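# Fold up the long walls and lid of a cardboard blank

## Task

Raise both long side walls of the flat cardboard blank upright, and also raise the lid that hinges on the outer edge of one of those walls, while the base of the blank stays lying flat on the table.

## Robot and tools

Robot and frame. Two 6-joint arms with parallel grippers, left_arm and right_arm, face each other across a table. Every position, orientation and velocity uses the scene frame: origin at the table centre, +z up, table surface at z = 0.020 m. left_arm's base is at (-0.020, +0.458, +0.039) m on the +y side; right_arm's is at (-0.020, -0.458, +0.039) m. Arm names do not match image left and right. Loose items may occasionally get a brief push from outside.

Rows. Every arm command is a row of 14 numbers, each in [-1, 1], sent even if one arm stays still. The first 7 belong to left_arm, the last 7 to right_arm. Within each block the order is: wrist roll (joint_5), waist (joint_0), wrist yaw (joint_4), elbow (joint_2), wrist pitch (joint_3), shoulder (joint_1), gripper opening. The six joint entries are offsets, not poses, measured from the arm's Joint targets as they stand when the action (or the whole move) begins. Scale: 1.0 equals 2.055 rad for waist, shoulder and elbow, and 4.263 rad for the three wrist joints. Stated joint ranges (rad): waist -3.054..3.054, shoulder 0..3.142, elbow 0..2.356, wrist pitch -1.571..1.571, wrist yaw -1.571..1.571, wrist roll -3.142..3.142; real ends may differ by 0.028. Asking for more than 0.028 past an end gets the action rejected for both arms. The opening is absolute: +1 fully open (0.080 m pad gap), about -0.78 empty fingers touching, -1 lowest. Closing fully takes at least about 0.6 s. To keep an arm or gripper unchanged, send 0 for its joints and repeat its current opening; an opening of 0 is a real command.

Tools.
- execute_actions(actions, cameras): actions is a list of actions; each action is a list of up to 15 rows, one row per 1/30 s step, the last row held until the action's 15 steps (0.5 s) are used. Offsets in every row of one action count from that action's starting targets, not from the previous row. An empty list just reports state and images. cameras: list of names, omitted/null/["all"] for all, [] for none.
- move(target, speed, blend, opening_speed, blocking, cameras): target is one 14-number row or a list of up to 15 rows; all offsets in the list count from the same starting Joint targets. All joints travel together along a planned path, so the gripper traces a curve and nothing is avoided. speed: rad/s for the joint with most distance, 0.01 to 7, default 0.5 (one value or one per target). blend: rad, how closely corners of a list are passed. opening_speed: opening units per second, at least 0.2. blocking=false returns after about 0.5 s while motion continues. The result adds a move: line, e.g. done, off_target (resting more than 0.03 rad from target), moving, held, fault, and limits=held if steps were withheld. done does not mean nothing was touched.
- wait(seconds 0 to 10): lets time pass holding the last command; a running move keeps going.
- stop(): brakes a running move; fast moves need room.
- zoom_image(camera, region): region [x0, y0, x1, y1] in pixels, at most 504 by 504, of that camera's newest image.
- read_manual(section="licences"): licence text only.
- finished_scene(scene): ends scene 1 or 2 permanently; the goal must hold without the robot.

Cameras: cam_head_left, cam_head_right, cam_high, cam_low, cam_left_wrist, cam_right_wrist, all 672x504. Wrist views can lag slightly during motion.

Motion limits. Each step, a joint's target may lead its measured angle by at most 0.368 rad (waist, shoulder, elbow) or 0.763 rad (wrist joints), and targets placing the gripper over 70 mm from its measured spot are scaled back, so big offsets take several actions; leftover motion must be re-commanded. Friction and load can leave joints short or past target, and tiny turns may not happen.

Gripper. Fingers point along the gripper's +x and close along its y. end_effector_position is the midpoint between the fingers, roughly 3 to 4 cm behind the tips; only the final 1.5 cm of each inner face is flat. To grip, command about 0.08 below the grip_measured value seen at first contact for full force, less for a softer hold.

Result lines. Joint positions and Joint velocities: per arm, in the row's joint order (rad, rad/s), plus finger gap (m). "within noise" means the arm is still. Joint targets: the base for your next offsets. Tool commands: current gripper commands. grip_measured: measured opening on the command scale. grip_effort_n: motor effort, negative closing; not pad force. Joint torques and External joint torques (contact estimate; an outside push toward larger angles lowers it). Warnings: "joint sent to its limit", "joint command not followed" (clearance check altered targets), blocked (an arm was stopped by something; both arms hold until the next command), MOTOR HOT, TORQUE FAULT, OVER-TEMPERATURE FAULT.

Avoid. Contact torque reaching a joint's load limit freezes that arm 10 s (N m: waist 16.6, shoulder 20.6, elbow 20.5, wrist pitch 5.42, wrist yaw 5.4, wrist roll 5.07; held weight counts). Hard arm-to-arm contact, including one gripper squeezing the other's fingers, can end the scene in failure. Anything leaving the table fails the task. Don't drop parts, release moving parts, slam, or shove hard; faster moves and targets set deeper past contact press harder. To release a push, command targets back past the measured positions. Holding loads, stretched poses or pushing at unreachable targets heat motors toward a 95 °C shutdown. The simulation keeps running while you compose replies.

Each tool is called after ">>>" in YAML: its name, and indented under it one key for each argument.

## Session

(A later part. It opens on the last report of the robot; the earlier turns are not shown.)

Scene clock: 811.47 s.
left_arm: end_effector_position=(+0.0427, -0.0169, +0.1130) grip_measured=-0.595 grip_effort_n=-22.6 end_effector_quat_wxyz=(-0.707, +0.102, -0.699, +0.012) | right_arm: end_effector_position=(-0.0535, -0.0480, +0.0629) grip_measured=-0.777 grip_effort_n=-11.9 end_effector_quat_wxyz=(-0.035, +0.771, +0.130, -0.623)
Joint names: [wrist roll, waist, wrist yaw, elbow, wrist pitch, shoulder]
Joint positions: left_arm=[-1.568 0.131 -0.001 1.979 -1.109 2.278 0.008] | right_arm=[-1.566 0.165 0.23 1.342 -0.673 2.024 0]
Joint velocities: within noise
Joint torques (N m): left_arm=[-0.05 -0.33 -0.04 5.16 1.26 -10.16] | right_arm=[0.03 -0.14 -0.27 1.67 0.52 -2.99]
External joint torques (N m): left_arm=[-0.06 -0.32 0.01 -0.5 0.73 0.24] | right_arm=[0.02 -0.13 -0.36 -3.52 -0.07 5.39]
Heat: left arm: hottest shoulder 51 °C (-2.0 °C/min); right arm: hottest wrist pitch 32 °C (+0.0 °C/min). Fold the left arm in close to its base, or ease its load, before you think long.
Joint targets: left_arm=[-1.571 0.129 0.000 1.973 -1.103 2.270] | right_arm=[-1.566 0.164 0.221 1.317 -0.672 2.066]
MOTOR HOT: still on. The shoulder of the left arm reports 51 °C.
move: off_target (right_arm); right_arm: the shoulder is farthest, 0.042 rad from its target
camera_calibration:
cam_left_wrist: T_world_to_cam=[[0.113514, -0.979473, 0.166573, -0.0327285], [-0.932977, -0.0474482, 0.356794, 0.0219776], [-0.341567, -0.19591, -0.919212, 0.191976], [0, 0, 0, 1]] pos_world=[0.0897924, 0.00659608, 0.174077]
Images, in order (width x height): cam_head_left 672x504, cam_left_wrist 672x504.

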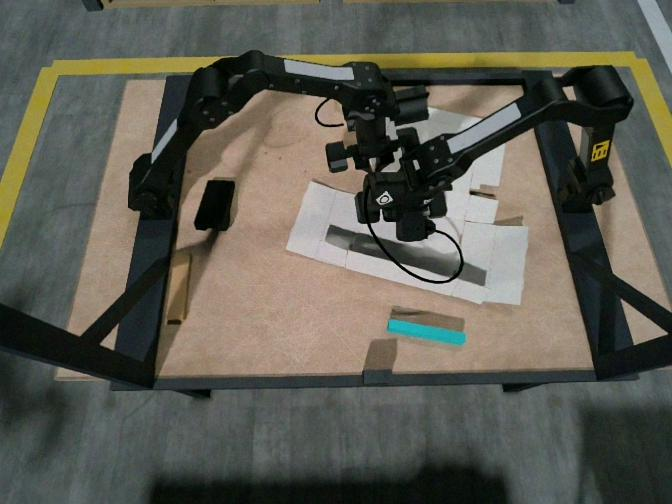

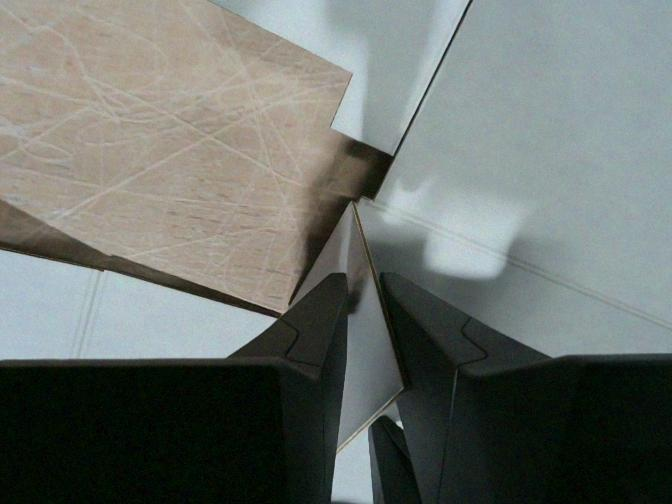

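>>> move:
  target:
    - [0,0,0,0,0,0,-0.95,0,0,0,0,0,0,-0.78]
  speed: 0.3
  opening_speed: 0.5
  cameras: ["cam_left_wrist"]

Scene clock: 814.93 s.
left_arm: end_effector_position=(+0.0429, -0.0150, +0.1127) grip_measured=-0.678 grip_effort_n=-83.5 end_effector_quat_wxyz=(-0.709, +0.098, -0.699, +0.010) | right_arm: end_effector_position=(-0.0535, -0.0480, +0.0629) grip_measured=-0.777 grip_effort_n=-11.9 end_effector_quat_wxyz=(-0.035, +0.771, +0.130, -0.623)
Joint names: [wrist roll, waist, wrist yaw, elbow, wrist pitch, shoulder]
Joint positions: left_arm=[-1.563 0.131 -0.004 1.979 -1.118 2.278 0.004] | right_arm=[-1.566 0.165 0.23 1.342 -0.673 2.024 0]
Joint velocities: within noise
Joint torques (N m): left_arm=[-0.23 -0.24 0.1 5.3 1.74 -10.02] | right_arm=[0.01 -0.15 -0.27 1.63 0.52 -3.02]
External joint torques (N m): left_arm=[-0.24 -0.33 0.16 -0.35 1.22 0.35] | right_arm=[0 -0.24 -0.35 -3.51 -0.07 5.22]
Heat: left arm: hottest shoulder 53 °C (+0.0 °C/min); right arm: hottest wrist pitch 32 °C (+0.0 °C/min). Fold the left arm in close to its base, or ease its load, before you think long.
Joint targets: left_arm=[-1.571 0.129 0.000 1.973 -1.103 2.270] | right_arm=[-1.566 0.164 0.221 1.317 -0.672 2.066]
MOTOR HOT: still on. The shoulder of the left arm reports 53 °C.
move: off_target (right_arm); right_arm: the shoulder is farthest, 0.042 rad from its target
camera_calibration:
cam_left_wrist: T_world_to_cam=[[0.108334, -0.981446, 0.158202, -0.0297717], [-0.934157, -0.0460719, 0.353875, 0.0228089], [-0.34002, -0.186122, -0.921816, 0.192494], [0, 0, 0, 1]] pos_world=[0.0899843, 0.00765893, 0.174083]
Images, in order (width x height): cam_left_wrist 672x504.

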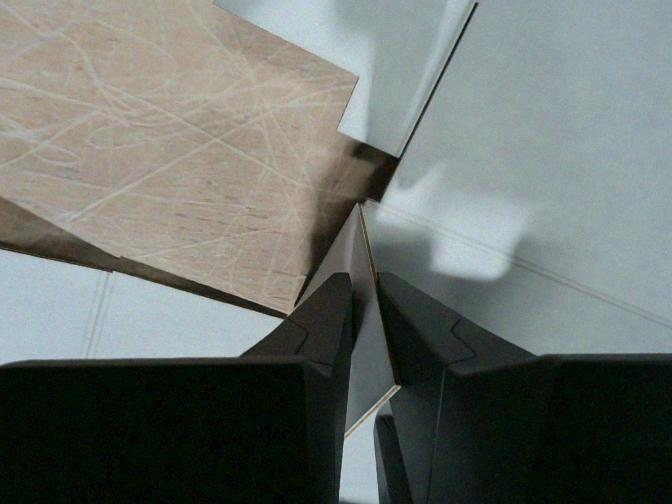

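>>> move:
  target:
    - [0,-0.0205,0,0.001,-0.007,-0.0135,-0.8,0,0,0,0,0,0,-0.78]
    - [0,-0.0427,0,-0.0102,-0.0072,-0.0251,-0.8,0,0,0,0,0,0,-0.78]
  speed: 0.1
  cameras: ["cam_left_wrist","cam_head_left","cam_head_right"]

>>> zoom_image:
  camera: "cam_head_left"
  region: [280, 80, 560, 310]

Scene clock: 831.60 s.
left_arm: end_effector_position=(+0.0156, -0.0037, +0.1171) grip_measured=-0.735 grip_effort_n=-83.5 end_effector_quat_wxyz=(+0.717, -0.063, +0.694, -0.019) | right_arm: end_effector_position=(-0.0602, -0.0487, +0.0625) grip_measured=-0.777 grip_effort_n=-11.4 end_effector_quat_wxyz=(-0.030, +0.766, +0.134, -0.628)
Joint names: [wrist roll, waist, wrist yaw, elbow, wrist pitch, shoulder]
Joint positions: left_arm=[-1.563 0.068 -0.027 1.947 -1.154 2.246 0.002] | right_arm=[-1.566 0.177 0.216 1.342 -0.673 2.024 0]
Joint velocities: within noise
Joint torques (N m): left_arm=[-0.25 -2.76 0.81 6.04 2.09 -11.77] | right_arm=[0.02 -1.05 0.25 1.68 0.52 -3.01]
External joint torques (N m): left_arm=[-0.25 -2.85 0.88 0.45 1.63 -1.6] | right_arm=[0.01 -0.99 0.16 -3.55 -0.09 5.35]
Heat: left arm: hottest shoulder 57 °C (+6.0 °C/min); right arm: hottest wrist pitch 32 °C (+0.0 °C/min). Fold the left arm in close to its base, or ease its load, before you think long.
Joint targets: left_arm=[-1.571 0.041 0.000 1.952 -1.134 2.218] | right_arm=[-1.566 0.164 0.220 1.317 -0.672 2.066]
MOTOR HOT: still on. The shoulder of the left arm reports 57 °C.
move: off_target (right_arm); right_arm: the shoulder is farthest, 0.042 rad from its target
camera_calibration:
cam_left_wrist: T_world_to_cam=[[0.0466173, -0.991361, 0.1226, -0.0113531], [-0.942328, -0.00292254, 0.334678, -0.00125281], [-0.331429, -0.131131, -0.934323, 0.190936], [0, 0, 0, 1]] pos_world=[0.0626305, 0.0137791, 0.180207]
Images, in order (width x height): cam_head_left 672x504, cam_head_right 672x504, cam_left_wrist 672x504.

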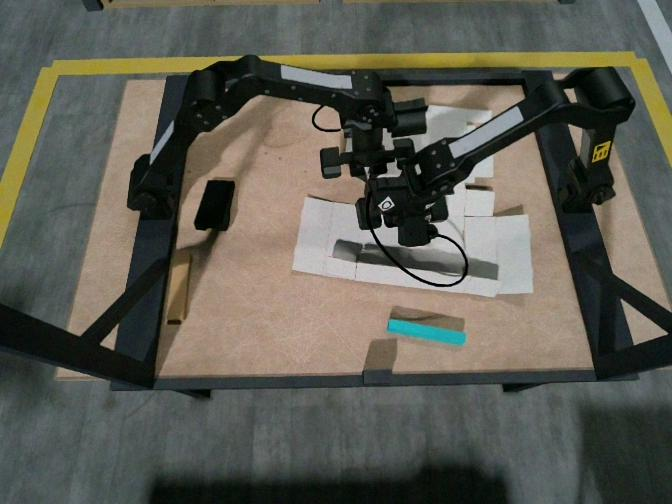

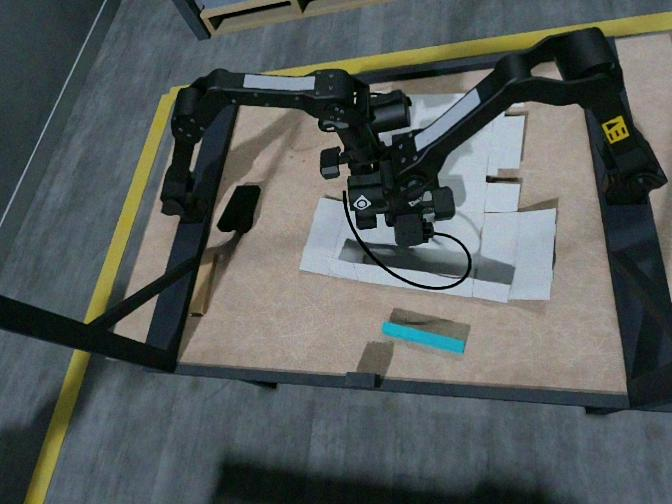

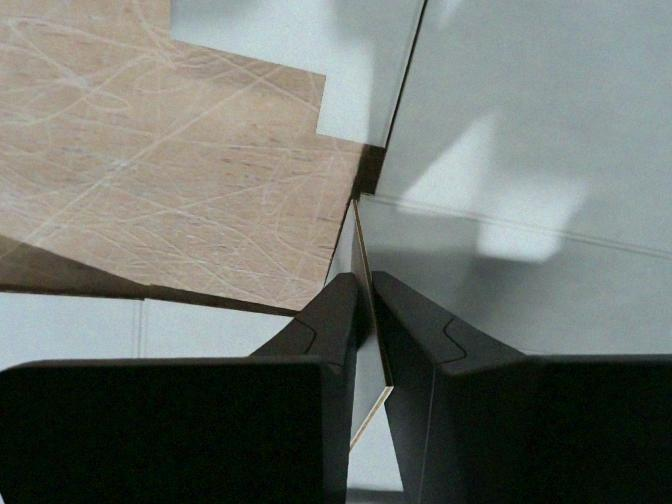

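Scaled by 1.800 from the camera's 672x504 image, which has a finer 960x720 frame.

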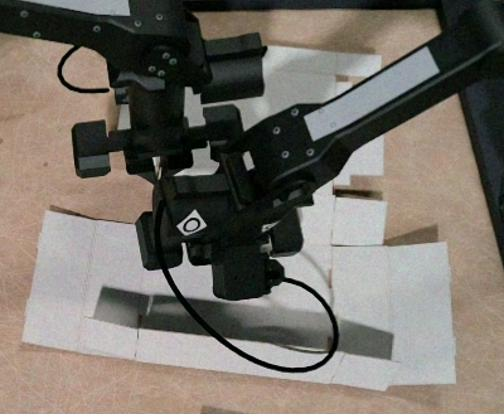

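>>> move:
  target:
    - [0,0.012,0,0,0,0.012,-0.8,0,0,0,0,0,0,-0.78]
    - [0,0.012,0,0,0,0.012,0.3,0,0,0,0,0,0,-0.78]
    - [0,0.012,0,0.14,-0.06,0.012,0.3,0,0,0,0,0,0,-0.78]
    - [0.315,0.2,0.0,-0.2,0.11,-0.447,1,0,0,0,0,0,0,-0.78]
  speed: [0.2,0.2,0.4,0.8]
  cameras: ["cam_left_wrist","cam_head_left","cam_head_right"]

>>> zoom_image:
  camera: "cam_left_wrist"
  region: [200, 100, 600, 504]

>>> zoom_image:
  camera: "cam_head_left"
  region: [280, 80, 560, 310]

Scene clock: 845.83 s.
left_arm: end_effector_position=(+0.1422, +0.1219, +0.4251) grip_measured=+0.991 grip_effort_n=14.2 end_effector_quat_wxyz=(+0.836, +0.016, +0.237, -0.495) | right_arm: end_effector_position=(-0.0599, -0.0480, +0.0627) grip_measured=-0.777 grip_effort_n=-11.9 end_effector_quat_wxyz=(-0.032, +0.766, +0.135, -0.627)
Joint names: [wrist roll, waist, wrist yaw, elbow, wrist pitch, shoulder]
Joint positions: left_arm=[-0.231 0.45 -0.001 1.55 -0.669 1.305 0.08] | right_arm=[-1.566 0.177 0.218 1.342 -0.67 2.024 0]
Joint velocities: within noise
Joint torques (N m): left_arm=[0.08 0.18 0.05 5.49 2.28 -4.52] | right_arm=[0.02 -1.08 0.16 1.67 0.34 -2.95]
External joint torques (N m): left_arm=[0.06 0.18 0.06 -0.61 0.67 -0.33] | right_arm=[0.01 -1.11 0.08 -3.59 -0.26 5.51]
Heat: left arm: hottest shoulder 58 °C (+9.0 °C/min); right arm: hottest wrist pitch 32 °C (+0.0 °C/min). Fold the left arm in close to its base, or ease its load, before you think long.
Joint targets: left_arm=[-0.228 0.452 0.000 1.541 -0.665 1.300] | right_arm=[-1.566 0.164 0.221 1.317 -0.672 2.066]
MOTOR HOT: still on. The shoulder of the left arm reports 58 °C.
move: off_target (right_arm); right_arm: the shoulder is farthest, 0.042 rad from its target
camera_calibration:
cam_left_wrist: T_world_to_cam=[[-0.842307, -0.500872, 0.199111, 0.103656], [-0.487185, 0.549452, -0.678788, 0.31415], [0.230584, -0.668752, -0.706825, 0.426026], [0, 0, 0, 1]] pos_world=[0.142125, 0.164213, 0.493728]
Images, in order (width x height): cam_head_left 672x504, cam_head_right 672x504, cam_left_wrist 672x504.

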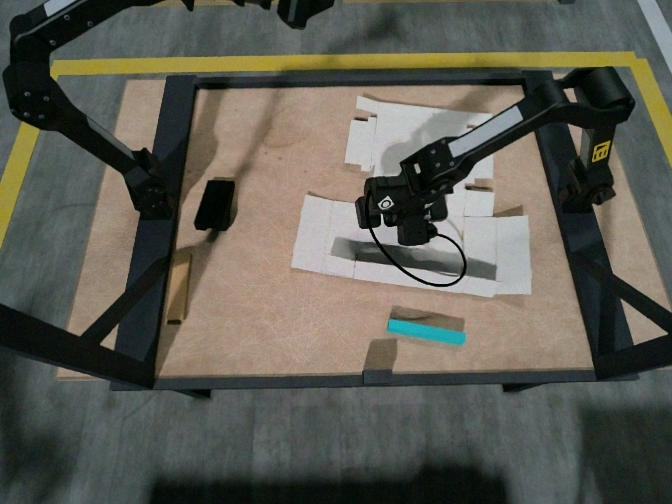

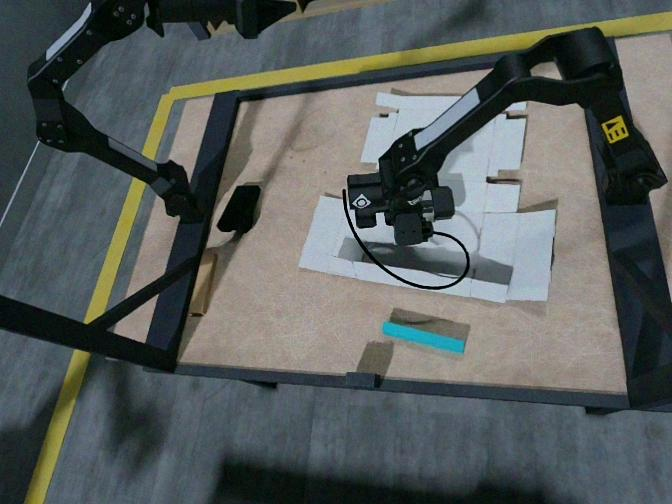

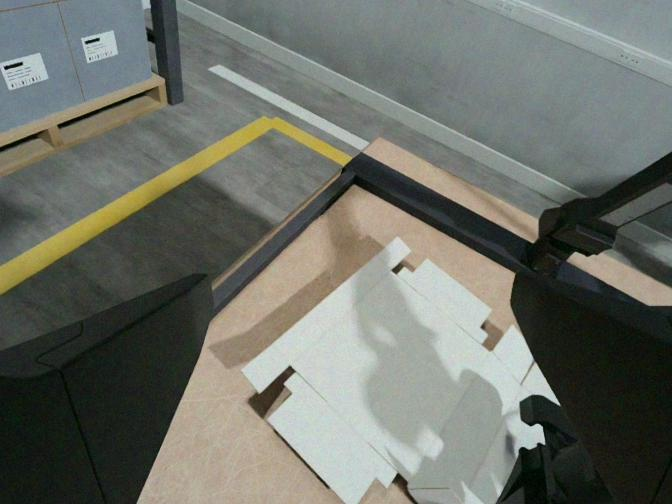

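Scaled by 1.248 from the camera's 672x504 image, which has a finer 960x720 frame.

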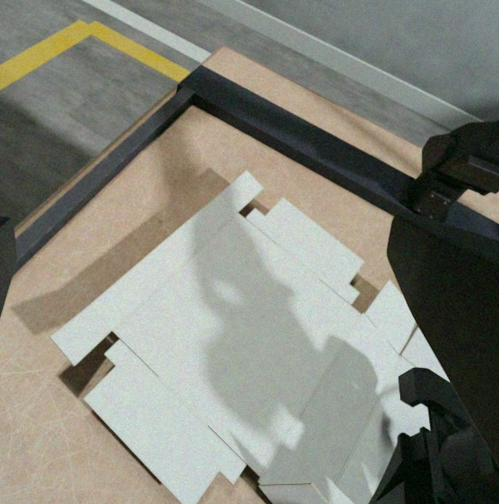

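Scaled by 1.800 from the camera's 672x504 image, which has a finer 960x720 frame.

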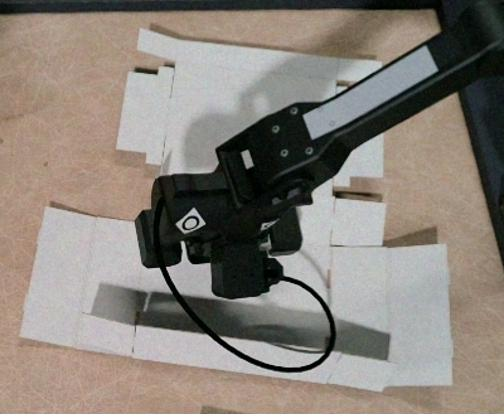

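>>> move:
  target:
    - [0.0535,0.0384,0,-0.4092,0.2029,0,-0.78,0,0,0,0,0,0,-0.78]
    - [0.0535,0.0384,0,-0.5562,0.4117,0.2879,-0.78,0,0,0,0,0,0,-0.78]
  speed: [0.8,0.6]
  cameras: ["cam_left_wrist","cam_head_left","cam_head_right"]

>>> zoom_image:
  camera: "cam_head_left"
  region: [260, 60, 540, 290]

Scene clock: 866.27 s.
left_arm: end_effector_position=(+0.1740, +0.1256, +0.0704) grip_measured=-0.777 grip_effort_n=-15.6 end_effector_quat_wxyz=(+0.851, +0.097, +0.172, -0.487) | right_arm: end_effector_position=(-0.0599, -0.0480, +0.0627) grip_measured=-0.777 grip_effort_n=-11.4 end_effector_quat_wxyz=(-0.032, +0.766, +0.135, -0.627)
Joint names: [wrist roll, waist, wrist yaw, elbow, wrist pitch, shoulder]
Joint positions: left_arm=[-0.003 0.529 -0.001 0.404 1.086 1.886 0] | right_arm=[-1.566 0.177 0.218 1.342 -0.67 2.024 0]
Joint velocities: within noise
Joint torques (N m): left_arm=[0.08 0.14 0.01 2.64 2.27 -4.64] | right_arm=[0.02 -1.07 0.16 1.67 0.34 -2.99]
External joint torques (N m): left_arm=[0.07 0.18 0.01 -0.66 0.67 0.91] | right_arm=[0.01 -1.12 0.08 -3.56 -0.27 5.38]
Heat: left arm: hottest shoulder 50 °C (+0.0 °C/min); right arm: hottest wrist pitch 32 °C (+0.0 °C/min). Fold the left arm in close to its base, or ease its load, before you think long.
Joint targets: left_arm=[0.000 0.531 0.000 0.398 1.090 1.891] | right_arm=[-1.566 0.164 0.221 1.317 -0.672 2.066]
MOTOR HOT: still on. The shoulder of the left arm reports 50 °C.
move: off_target (right_arm); right_arm: the shoulder is farthest, 0.042 rad from its target
camera_calibration:
cam_left_wrist: T_world_to_cam=[[-0.867461, -0.497449, -0.00744172, 0.221445], [-0.341873, 0.606897, -0.717495, 0.0571226], [0.361434, -0.619855, -0.696524, 0.140809], [0, 0, 0, 1]] pos_world=[0.160731, 0.162771, 0.14071]
Images, in order (width x height): cam_head_left 672x504, cam_head_right 672x504, cam_left_wrist 672x504.

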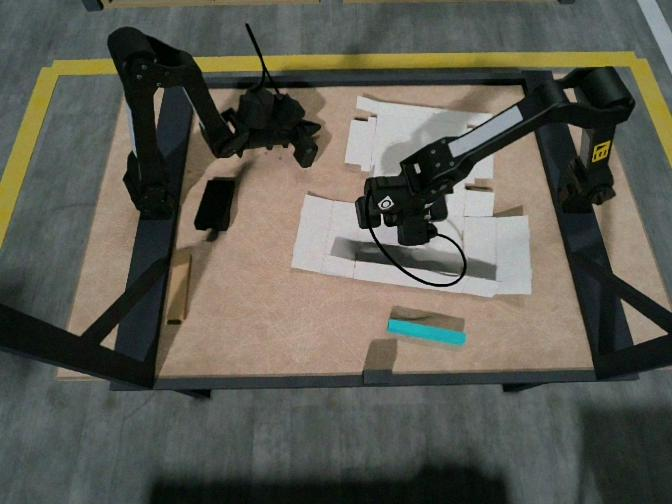

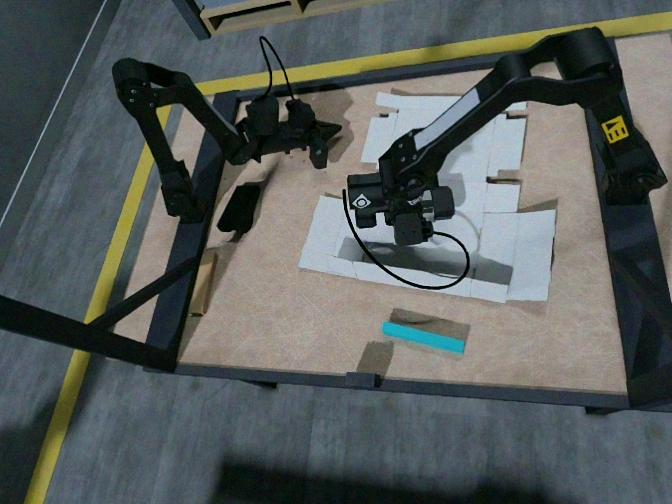

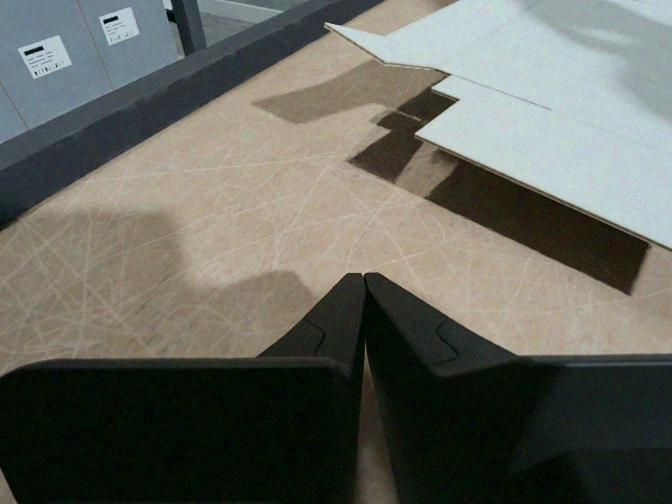

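Scaled by 1.800 from the camera's 672x504 image, which has a finer 960x720 frame.

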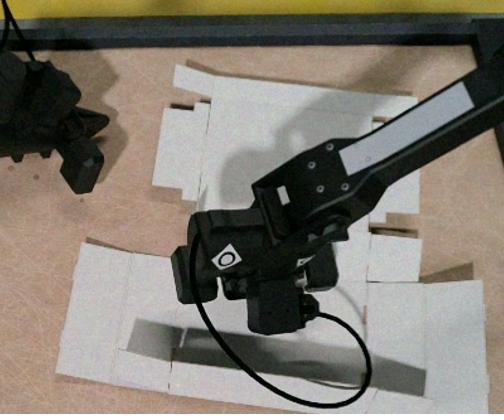

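>>> move:
  target:
    - [0,0,0,-0.0007,0.0154,0.0298,-0.78,0,0,0,0,0,0,-0.78]
    - [0,-0.0541,0,0.1545,-0.0274,0.0962,-0.78,0,0,0,0,0,0,-0.78]
  speed: 0.3
  cameras: ["cam_left_wrist","cam_head_left"]

>>> move:
  target:
    - [0,-0.0391,0,0.1797,-0.0465,0.0832,-0.78,0,0,0,0,0,0,-0.78]
  speed: 0.25
  cameras: ["cam_left_wrist","cam_head_left","cam_low"]

>>> zoom_image:
  camera: "cam_head_left"
  region: [260, 60, 540, 290]

Scene clock: 877.30 s.
left_arm: end_effector_position=(+0.1671, +0.0436, +0.0559) grip_measured=-0.777 grip_effort_n=-15.1 end_effector_quat_wxyz=(+0.823, +0.110, +0.172, -0.530) | right_arm: end_effector_position=(-0.0595, -0.0479, +0.0627) grip_measured=-0.777 grip_effort_n=-11.4 end_effector_quat_wxyz=(-0.032, +0.767, +0.135, -0.627)
Joint names: [wrist roll, waist, wrist yaw, elbow, wrist pitch, shoulder]
Joint positions: left_arm=[-0.003 0.424 -0.001 0.701 0.972 2.084 0] | right_arm=[-1.566 0.176 0.22 1.342 -0.67 2.024 0]
Joint velocities: within noise
Joint torques (N m): left_arm=[0.05 -0.6 0.06 5.23 2.05 -5.95] | right_arm=[0.02 -1.02 0.11 1.67 0.34 -3.01]
External joint torques (N m): left_arm=[0.05 -0.61 0.07 1.44 0.44 1.39] | right_arm=[0.01 -1.06 0.03 -3.59 -0.28 5.41]
Heat: left arm: hottest shoulder 48 °C (-6.1 °C/min); right arm: hottest wrist yaw 32 °C (+0.0 °C/min). Fold the left arm in close to its base, or ease its load, before you think long.
Joint targets: left_arm=[0.000 0.419 0.000 0.716 0.974 2.089] | right_arm=[-1.566 0.164 0.220 1.317 -0.672 2.066]
MOTOR HOT: still on. The shoulder of the left arm reports 48 °C.
move: off_target (right_arm); right_arm: the shoulder is farthest, 0.042 rad from its target
camera_calibration:
cam_left_wrist: T_world_to_cam=[[-0.914523, -0.404465, -0.00749613, 0.178345], [-0.280968, 0.648402, -0.707553, 0.0815845], [0.291041, -0.644967, -0.706621, 0.0958009], [0, 0, 0, 1]] pos_world=[0.158141, 0.081023, 0.126757]
Images, in order (width x height): cam_head_left 672x504, cam_left_wrist 672x504.

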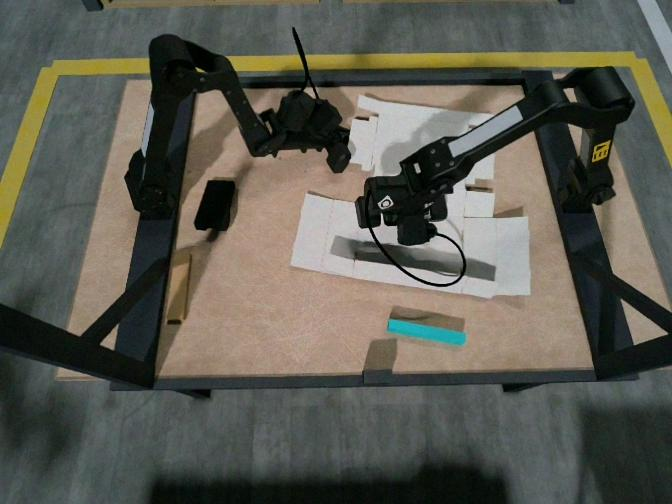

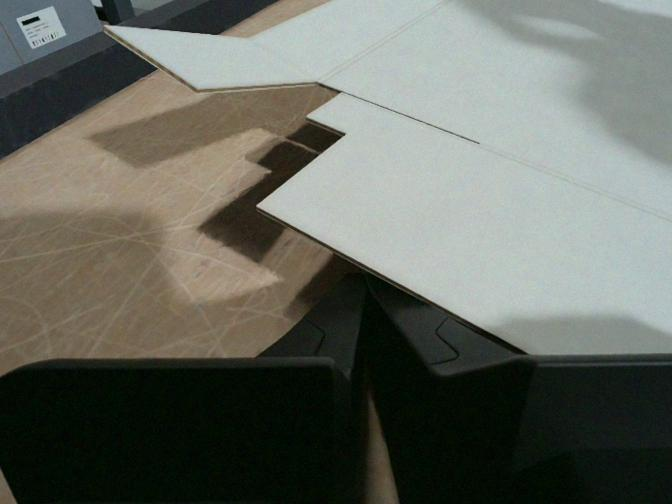

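Scene clock: 879.13 s.
left_arm: end_effector_position=(+0.1656, -0.0436, +0.0557) grip_measured=-0.777 grip_effort_n=-13.3 end_effector_quat_wxyz=(+0.805, +0.116, +0.168, -0.557) | right_arm: end_effector_position=(-0.0563, -0.0476, +0.0629) grip_measured=-0.777 grip_effort_n=-11.4 end_effector_quat_wxyz=(-0.034, +0.769, +0.133, -0.624)
Joint names: [wrist roll, waist, wrist yaw, elbow, wrist pitch, shoulder]
Joint positions: left_arm=[-0.003 0.353 -0.006 1.068 0.774 2.254 0] | right_arm=[-1.566 0.17 0.226 1.342 -0.67 2.024 0]
Joint velocities: within noise
Joint torques (N m): left_arm=[0.08 -1.34 0.17 6.24 2.06 -7.44] | right_arm=[0.02 -0.56 -0.15 1.66 0.34 -3.02]
External joint torques (N m): left_arm=[0.08 -1.41 0.18 1.54 0.44 1.84] | right_arm=[0.01 -0.6 -0.23 -3.63 -0.29 5.38]
Heat: left arm: hottest shoulder 48 °C (-6.1 °C/min); right arm: hottest wrist yaw 32 °C (+0.0 °C/min). Fold the left arm in close to its base, or ease its load, before you think long.
Joint targets: left_arm=[0.000 0.339 0.000 1.085 0.775 2.260] | right_arm=[-1.566 0.164 0.221 1.317 -0.672 2.066]
MOTOR HOT: still on. The shoulder of the left arm reports 48 °C.
move: off_target (right_arm); right_arm: the shoulder is farthest, 0.042 rad from its target
camera_calibration:
cam_left_wrist: T_world_to_cam=[[-0.939575, -0.342221, -0.00915669, 0.148677], [-0.235751, 0.666192, -0.707538, 0.130754], [0.248234, -0.662626, -0.706616, 0.0462509], [0, 0, 0, 1]] pos_world=[0.159037, -0.00558025, 0.126557]
Images, in order (width x height): cam_head_left 672x504, cam_low 672x504, cam_left_wrist 672x504.

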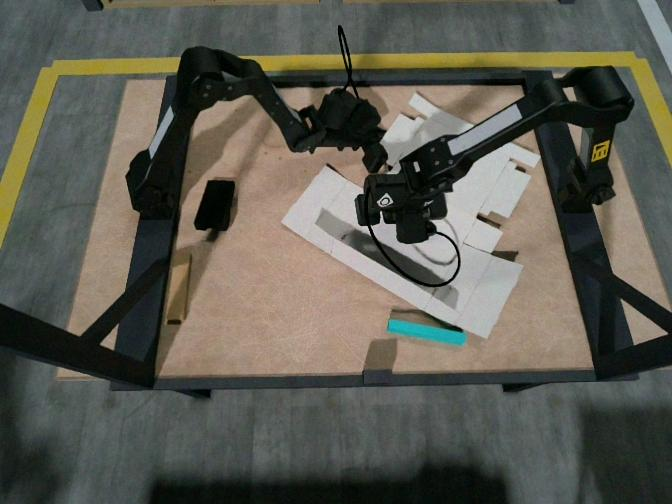

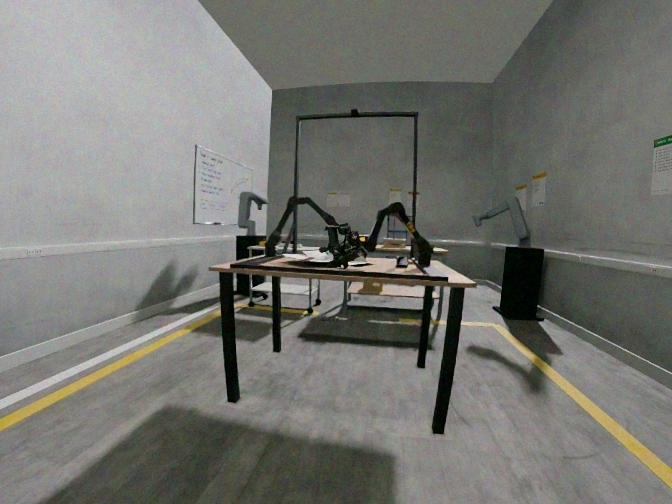

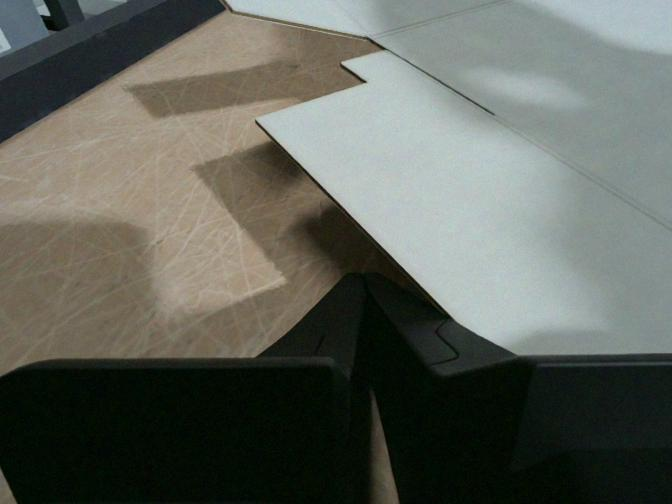

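Scaled by 1.800 from the camera's 672x504 image, which has a finer 960x720 frame.

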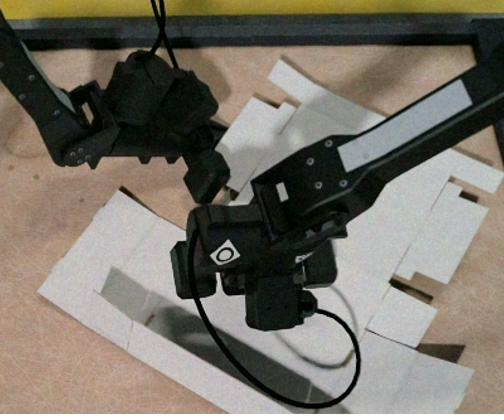

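>>> move:
  target:
    - [0,0.0389,0,-0.1796,0.0467,-0.0832,-0.78,0,0,0,0,0,0,-0.78]
    - [0,0.0934,0,-0.3343,0.0891,-0.1499,-0.78,0,0,0,0.0973,-0.0586,-0.0487,-0.78]
    - [0,0.0973,0,-0.1873,-0.1349,-0.4672,-0.78,0,-0.0102,-0.0518,0.0945,-0.1232,-0.0881,1]
  speed: [0.3,0.4,0.7]
  cameras: ["cam_head_left","cam_right_wrist","cam_head_right"]

>>> zoom_image:
  camera: "cam_head_left"
  region: [260, 80, 560, 350]

Scene clock: 913.97 s.
left_arm: end_effector_position=(+0.1768, +0.1274, +0.2131) grip_measured=-0.777 grip_effort_n=-13.3 end_effector_quat_wxyz=(+0.850, +0.103, +0.184, -0.482) | right_arm: end_effector_position=(-0.0708, -0.1111, +0.1340) grip_measured=+0.991 grip_effort_n=17.4 end_effector_quat_wxyz=(+0.059, +0.707, +0.042, -0.704)
Joint names: [wrist roll, waist, wrist yaw, elbow, wrist pitch, shoulder]
Joint positions: left_arm=[-0.003 0.537 -0.002 0.685 0.199 1.309 0] | right_arm=[-1.566 0.147 0.003 1.505 -1.196 1.904 0.08]
Joint velocities: within noise
Joint torques (N m): left_arm=[0.11 0.04 0.03 7.74 2.04 -5.16] | right_arm=[0 -0.34 -0.16 4.76 0.04 -8.61]
External joint torques (N m): left_arm=[0.11 -0.01 0.04 1.34 0.43 -0.66] | right_arm=[0.01 -0.24 -0.12 -0.48 -0.17 -0.97]
Heat: left arm: hottest shoulder 47 °C (-7.0 °C/min); right arm: hottest wrist yaw 32 °C (+0.0 °C/min).
Joint targets: left_arm=[0.000 0.539 0.000 0.700 0.200 1.300] | right_arm=[-1.566 0.143 0.000 1.511 -1.198 1.885]
MOTOR HOT: cleared for the motors of the left arm.
move: done
camera_calibration:
cam_right_wrist: T_world_to_cam=[[-0.157611, 0.987146, -0.0265047, 0.109608], [0.920269, 0.156561, 0.3586, 0.06003], [0.35814, 0.0321279, -0.933115, 0.234392], [0, 0, 0, 1]] pos_world=[-0.121913, -0.125128, 0.200093]
Images, in order (width x height): cam_head_left 672x504, cam_head_right 672x504, cam_right_wrist 672x504.

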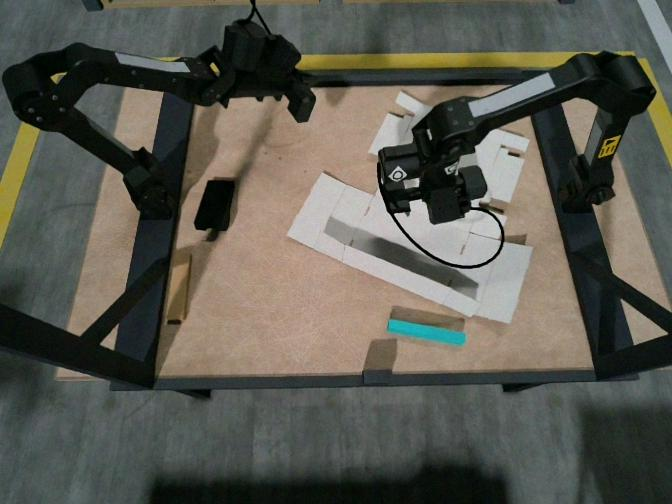

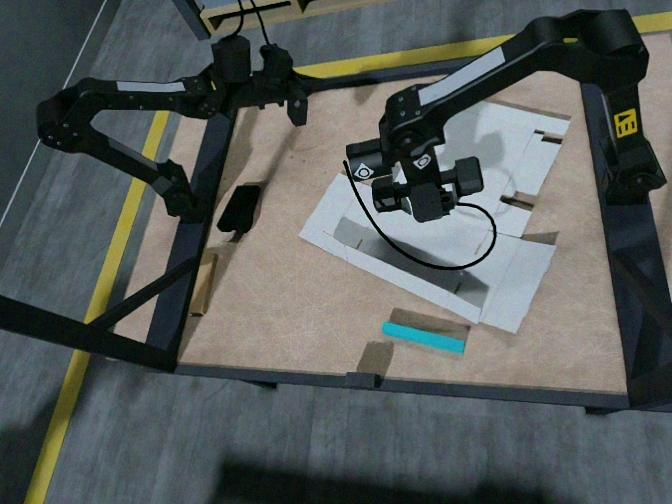

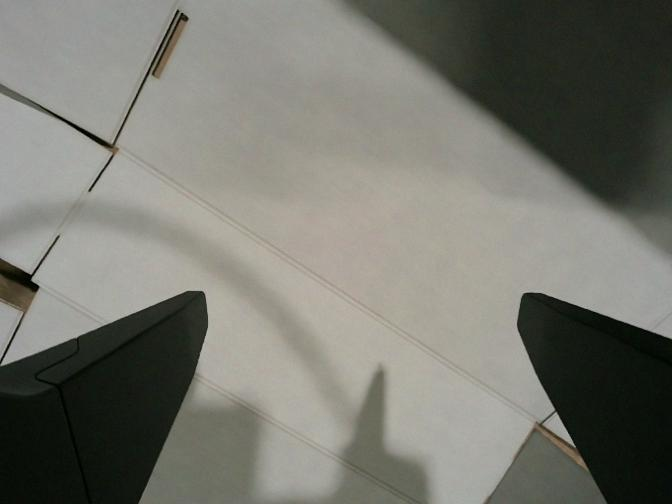

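Scaled by 1.680 from the camera's 672x504 image, which has a finer 960x720 frame.

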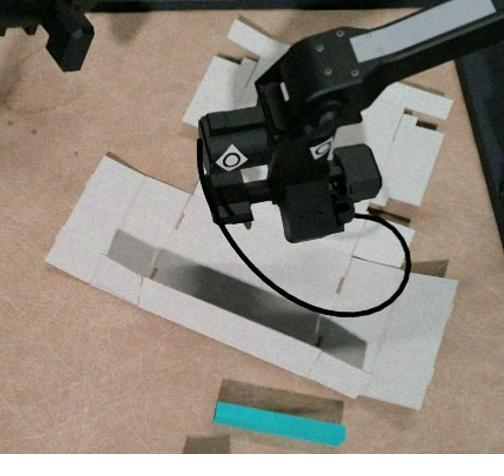

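>>> move:
  target:
    - [0,0,0,0,0,0,-0.78,0,0.0461,0,0.0574,-0.0073,0.0418,1]
    - [0,0,0,0,0,0,-0.78,0,0.0461,0,-0.0543,0.0659,0.0819,1]
  speed: [0.3,0.25]
  cameras: ["cam_head_left","cam_right_wrist"]

Scene clock: 928.00 s.
left_arm: end_effector_position=(+0.1768, +0.1274, +0.2131) grip_measured=-0.777 grip_effort_n=-13.3 end_effector_quat_wxyz=(+0.850, +0.103, +0.184, -0.482) | right_arm: end_effector_position=(-0.1089, -0.0896, +0.0654) grip_measured=+0.992 grip_effort_n=17.4 end_effector_quat_wxyz=(+0.073, +0.701, +0.092, -0.703)
Joint names: [wrist roll, waist, wrist yaw, elbow, wrist pitch, shoulder]
Joint positions: left_arm=[-0.003 0.537 -0.002 0.685 0.199 1.309 0] | right_arm=[-1.566 0.238 0.001 1.413 -0.919 2.038 0.08]
Joint velocities: within noise
Joint torques (N m): left_arm=[0.1 0.31 0.05 7.71 2 -5.12] | right_arm=[0.02 -0.08 -0.1 2.66 0.35 -5.71]
External joint torques (N m): left_arm=[0.1 0.37 0.04 1.32 0.39 -0.63] | right_arm=[0.02 -0.08 -0.05 -2.37 0.05 2.59]
Heat: left arm: hottest shoulder 46 °C (-3.0 °C/min); right arm: hottest shoulder 32 °C (+3.0 °C/min).
Joint targets: left_arm=[0.000 0.539 0.000 0.700 0.200 1.300] | right_arm=[-1.566 0.238 0.000 1.400 -0.917 2.053]
move: done
camera_calibration:
cam_right_wrist: T_world_to_cam=[[-0.246477, 0.968836, 0.0246202, 0.0659352], [0.907141, 0.221692, 0.357697, 0.120805], [0.341092, 0.110498, -0.933513, 0.188549], [0, 0, 0, 1]] pos_world=[-0.157648, -0.111496, 0.131178]
Images, in order (width x height): cam_head_left 672x504, cam_right_wrist 672x504.

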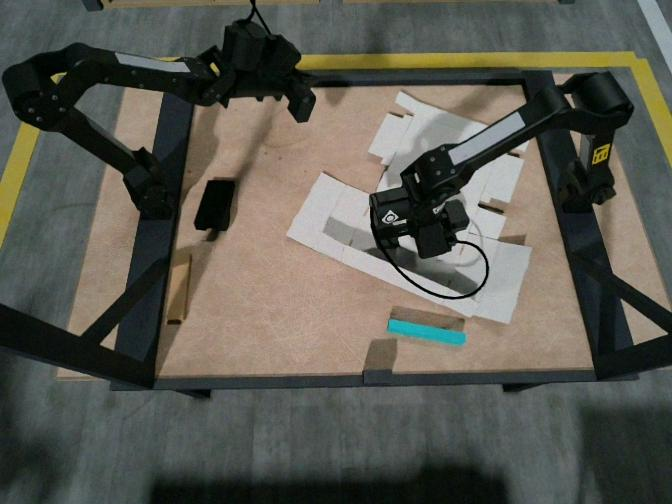

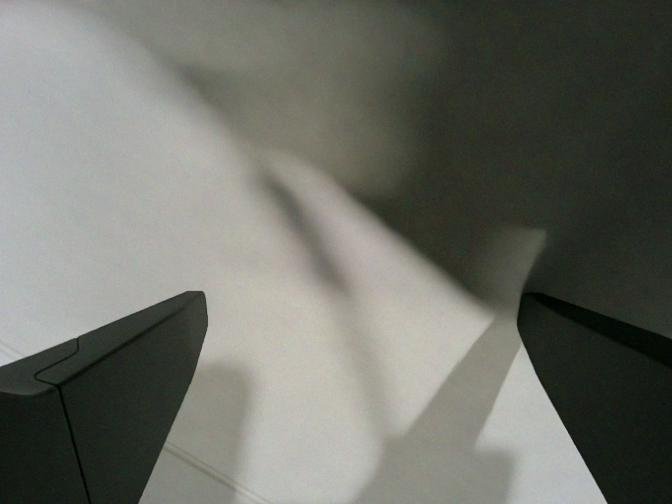

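>>> move:
  target:
    - [0,0,0,0,0,0,-0.78,0.1093,-0.0592,0,0.166,-0.0306,0.103,1]
  speed: 0.2
  cameras: ["cam_head_left","cam_right_wrist"]

Scene clock: 935.50 s.
left_arm: end_effector_position=(+0.1768, +0.1274, +0.2131) grip_measured=-0.777 grip_effort_n=-13.3 end_effector_quat_wxyz=(+0.850, +0.103, +0.184, -0.482) | right_arm: end_effector_position=(-0.0737, -0.0280, +0.0673) grip_measured=+0.992 grip_effort_n=17.4 end_effector_quat_wxyz=(+0.129, -0.693, +0.111, +0.700)
Joint names: [wrist roll, waist, wrist yaw, elbow, wrist pitch, shoulder]
Joint positions: left_arm=[-0.003 0.537 -0.002 0.685 0.199 1.309 0] | right_arm=[-1.105 0.124 -0.002 1.739 -1.045 2.238 0.08]
Joint velocities: within noise
Joint torques (N m): left_arm=[0.09 0.27 0.03 7.94 2.03 -4.96] | right_arm=[0.17 -0.7 -0.01 4.33 0.12 -5.72]
External joint torques (N m): left_arm=[0.09 0.28 0.03 1.52 0.41 -0.44] | right_arm=[0.17 -0.63 0.03 -0.97 -0.24 3.99]
Heat: left arm: hottest shoulder 46 °C (-2.0 °C/min); right arm: hottest shoulder 32 °C (+3.0 °C/min).
Joint targets: left_arm=[0.000 0.539 0.000 0.700 0.200 1.300] | right_arm=[-1.100 0.116 0.000 1.741 -1.047 2.265]
move: done
camera_calibration:
cam_right_wrist: T_world_to_cam=[[0.320138, 0.947141, 0.0208556, 0.0563395], [0.88708, -0.30742, 0.344358, 0.0591795], [0.332567, -0.0917413, -0.938607, 0.165608], [0, 0, 0, 1]] pos_world=[-0.125609, -0.0199754, 0.133887]
Images, in order (width x height): cam_head_left 672x504, cam_right_wrist 672x504.

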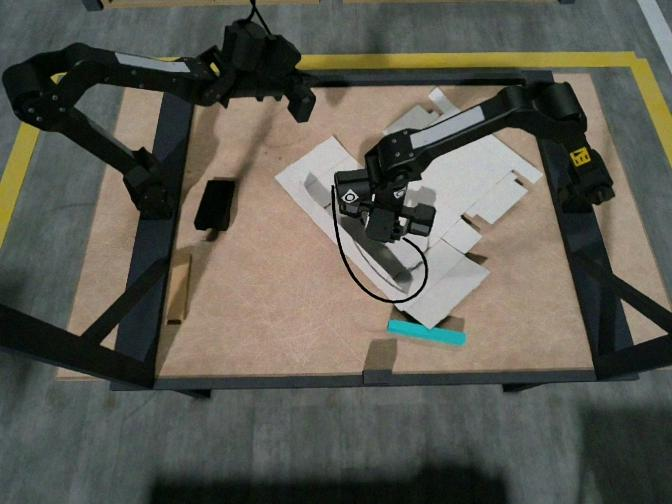

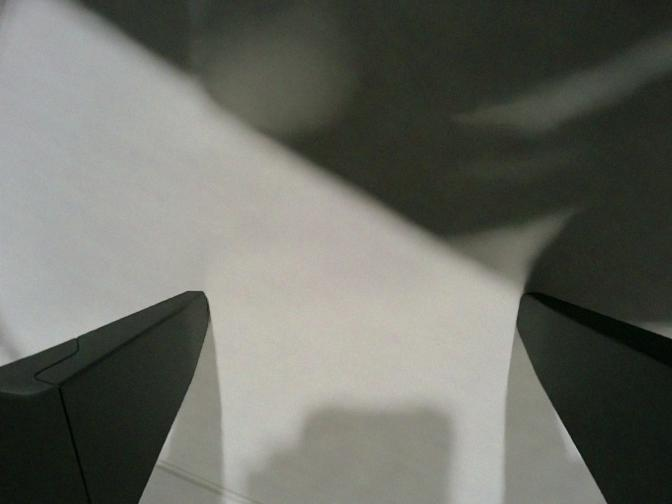

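>>> move:
  target:
    - [0,0,0,0,0,0,-0.78,0.1407,-0.0464,0,0.1818,-0.038,0.103,1]
  speed: 0.25
  cameras: ["cam_head_left","cam_head_right"]

Scene clock: 941.17 s.
left_arm: end_effector_position=(+0.1768, +0.1274, +0.2131) grip_measured=-0.777 grip_effort_n=-13.3 end_effector_quat_wxyz=(+0.850, +0.103, +0.184, -0.482) | right_arm: end_effector_position=(-0.0342, +0.0223, +0.0695) grip_measured=+0.992 grip_effort_n=17.4 end_effector_quat_wxyz=(+0.358, -0.609, +0.342, +0.620)
Joint names: [wrist roll, waist, wrist yaw, elbow, wrist pitch, shoulder]
Joint positions: left_arm=[-0.003 0.537 -0.002 0.685 0.199 1.309 0] | right_arm=[-0.505 0.029 -0.001 2.112 -1.208 2.447 0.08]
Joint velocities: within noise
Joint torques (N m): left_arm=[0.09 0.31 0.02 7.85 2.03 -5.08] | right_arm=[0.2 -0.78 0 4.56 0.17 -6.57]
External joint torques (N m): left_arm=[0.09 0.36 0.01 1.45 0.42 -0.59] | right_arm=[0.2 -0.78 0.03 -0.83 -0.18 4.3]
Heat: left arm: hottest wrist pitch 47 °C (+4.1 °C/min); right arm: hottest shoulder 33 °C (+4.1 °C/min).
Joint targets: left_arm=[0.000 0.539 0.000 0.700 0.200 1.300] | right_arm=[-0.500 0.021 0.000 2.114 -1.209 2.477]
move: done
Images, in order (width x height): cam_head_left 672x504, cam_head_right 672x504.

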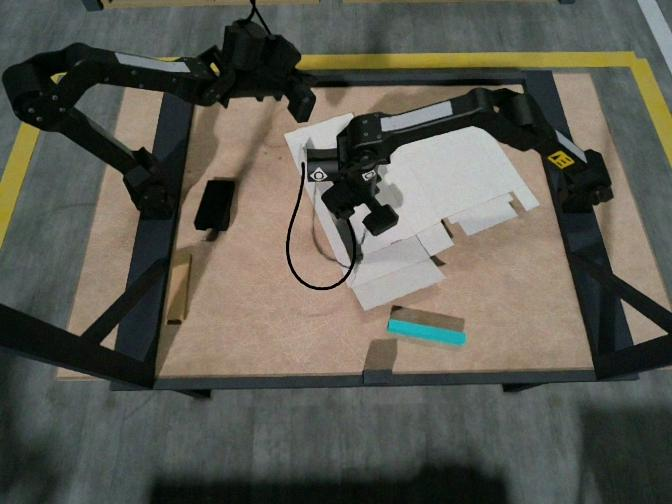

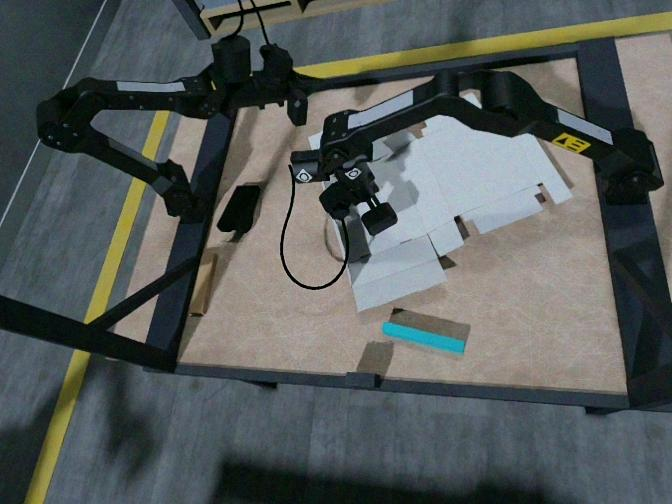

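>>> move:
  target:
    - [0,0,0,0,0,0,-0.78,0,0,0,0,0,-0.1,1]
    - [0,0,0,0,0,0,1,0,0,0,0,0,-0.46,1]
    - [0,-0.2779,0,0.654,-0.369,0.4583,1,0,0,0,0,0,-0.46,1]
    - [0,-0.2779,0,0.5241,-0.2961,0.4797,1,0,0,0,0,0,-0.46,1]
  speed: [0.4,0.7,0.8,0.3]
  cameras: ["cam_head_left","cam_head_right","cam_left_wrist"]

Scene clock: 957.90 s.
left_arm: end_effector_position=(-0.0341, +0.0162, +0.0671) grip_measured=+0.992 grip_effort_n=13.7 end_effector_quat_wxyz=(+0.499, +0.502, +0.485, -0.513) | right_arm: end_effector_position=(-0.0279, -0.1002, +0.4629) grip_measured=+0.992 grip_effort_n=17.0 end_effector_quat_wxyz=(+0.589, -0.380, +0.040, +0.712)
Joint names: [wrist roll, waist, wrist yaw, elbow, wrist pitch, shoulder]
Joint positions: left_arm=[-0.002 -0.033 -0.004 1.799 -1.07 2.274 0.08] | right_arm=[-0.505 0.022 -0.001 2.113 -1.211 1.53 0.08]
Joint velocities: within noise
Joint torques (N m): left_arm=[0.12 0.1 0.11 3.29 1.19 -7.71] | right_arm=[0.17 -0.12 0 4.15 1.36 -4]
External joint torques (N m): left_arm=[0.12 0.11 0.11 -2.03 0.85 2.37] | right_arm=[0.14 -0.06 0 -0.68 -0.08 0.55]
Heat: left arm: hottest wrist pitch 46 °C (+3.0 °C/min); right arm: hottest shoulder 34 °C (+5.0 °C/min).
Joint targets: left_arm=[0.000 -0.032 0.000 1.777 -1.062 2.286] | right_arm=[-0.500 0.021 0.000 2.115 -1.209 1.531]
move: done
camera_calibration:
cam_left_wrist: T_world_to_cam=[[-0.999029, 0.0440359, 0.00147404, -0.0274915], [0.0418987, 0.939128, 0.341003, -0.0133204], [0.0136321, 0.340734, -0.940061, 0.134911], [0, 0, 0, 1]] pos_world=[-0.0287458, -0.0322484, 0.131407]
Images, in order (width x height): cam_head_left 672x504, cam_head_right 672x504, cam_left_wrist 672x504.

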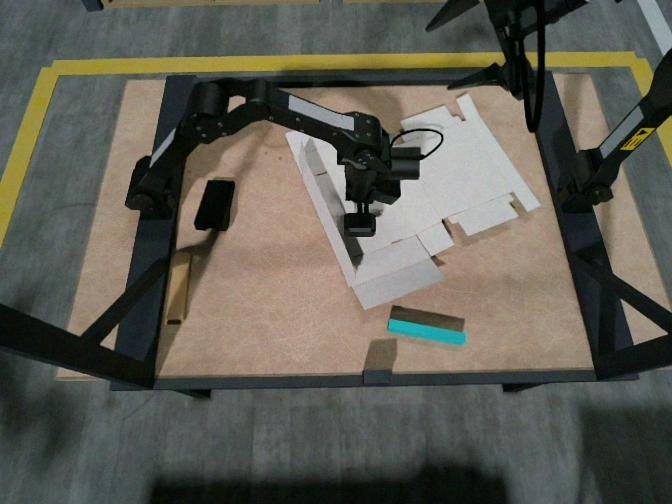

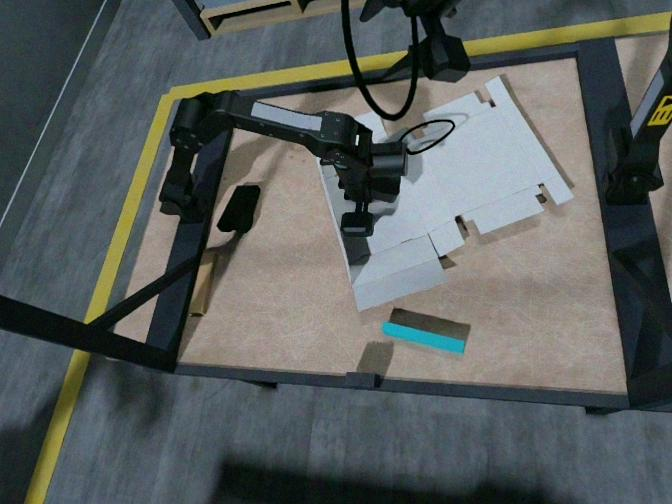

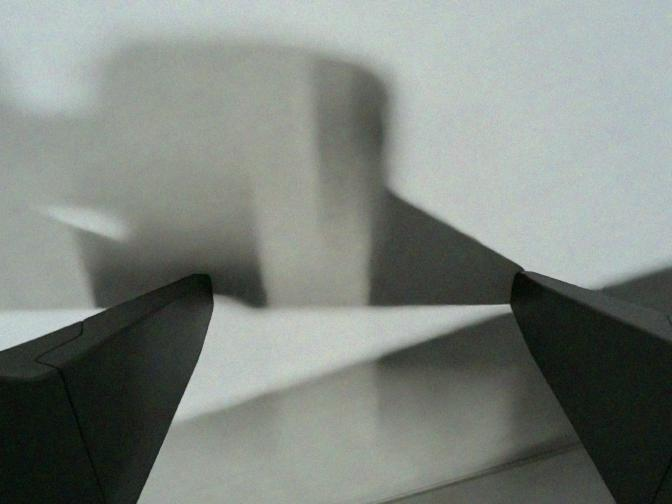

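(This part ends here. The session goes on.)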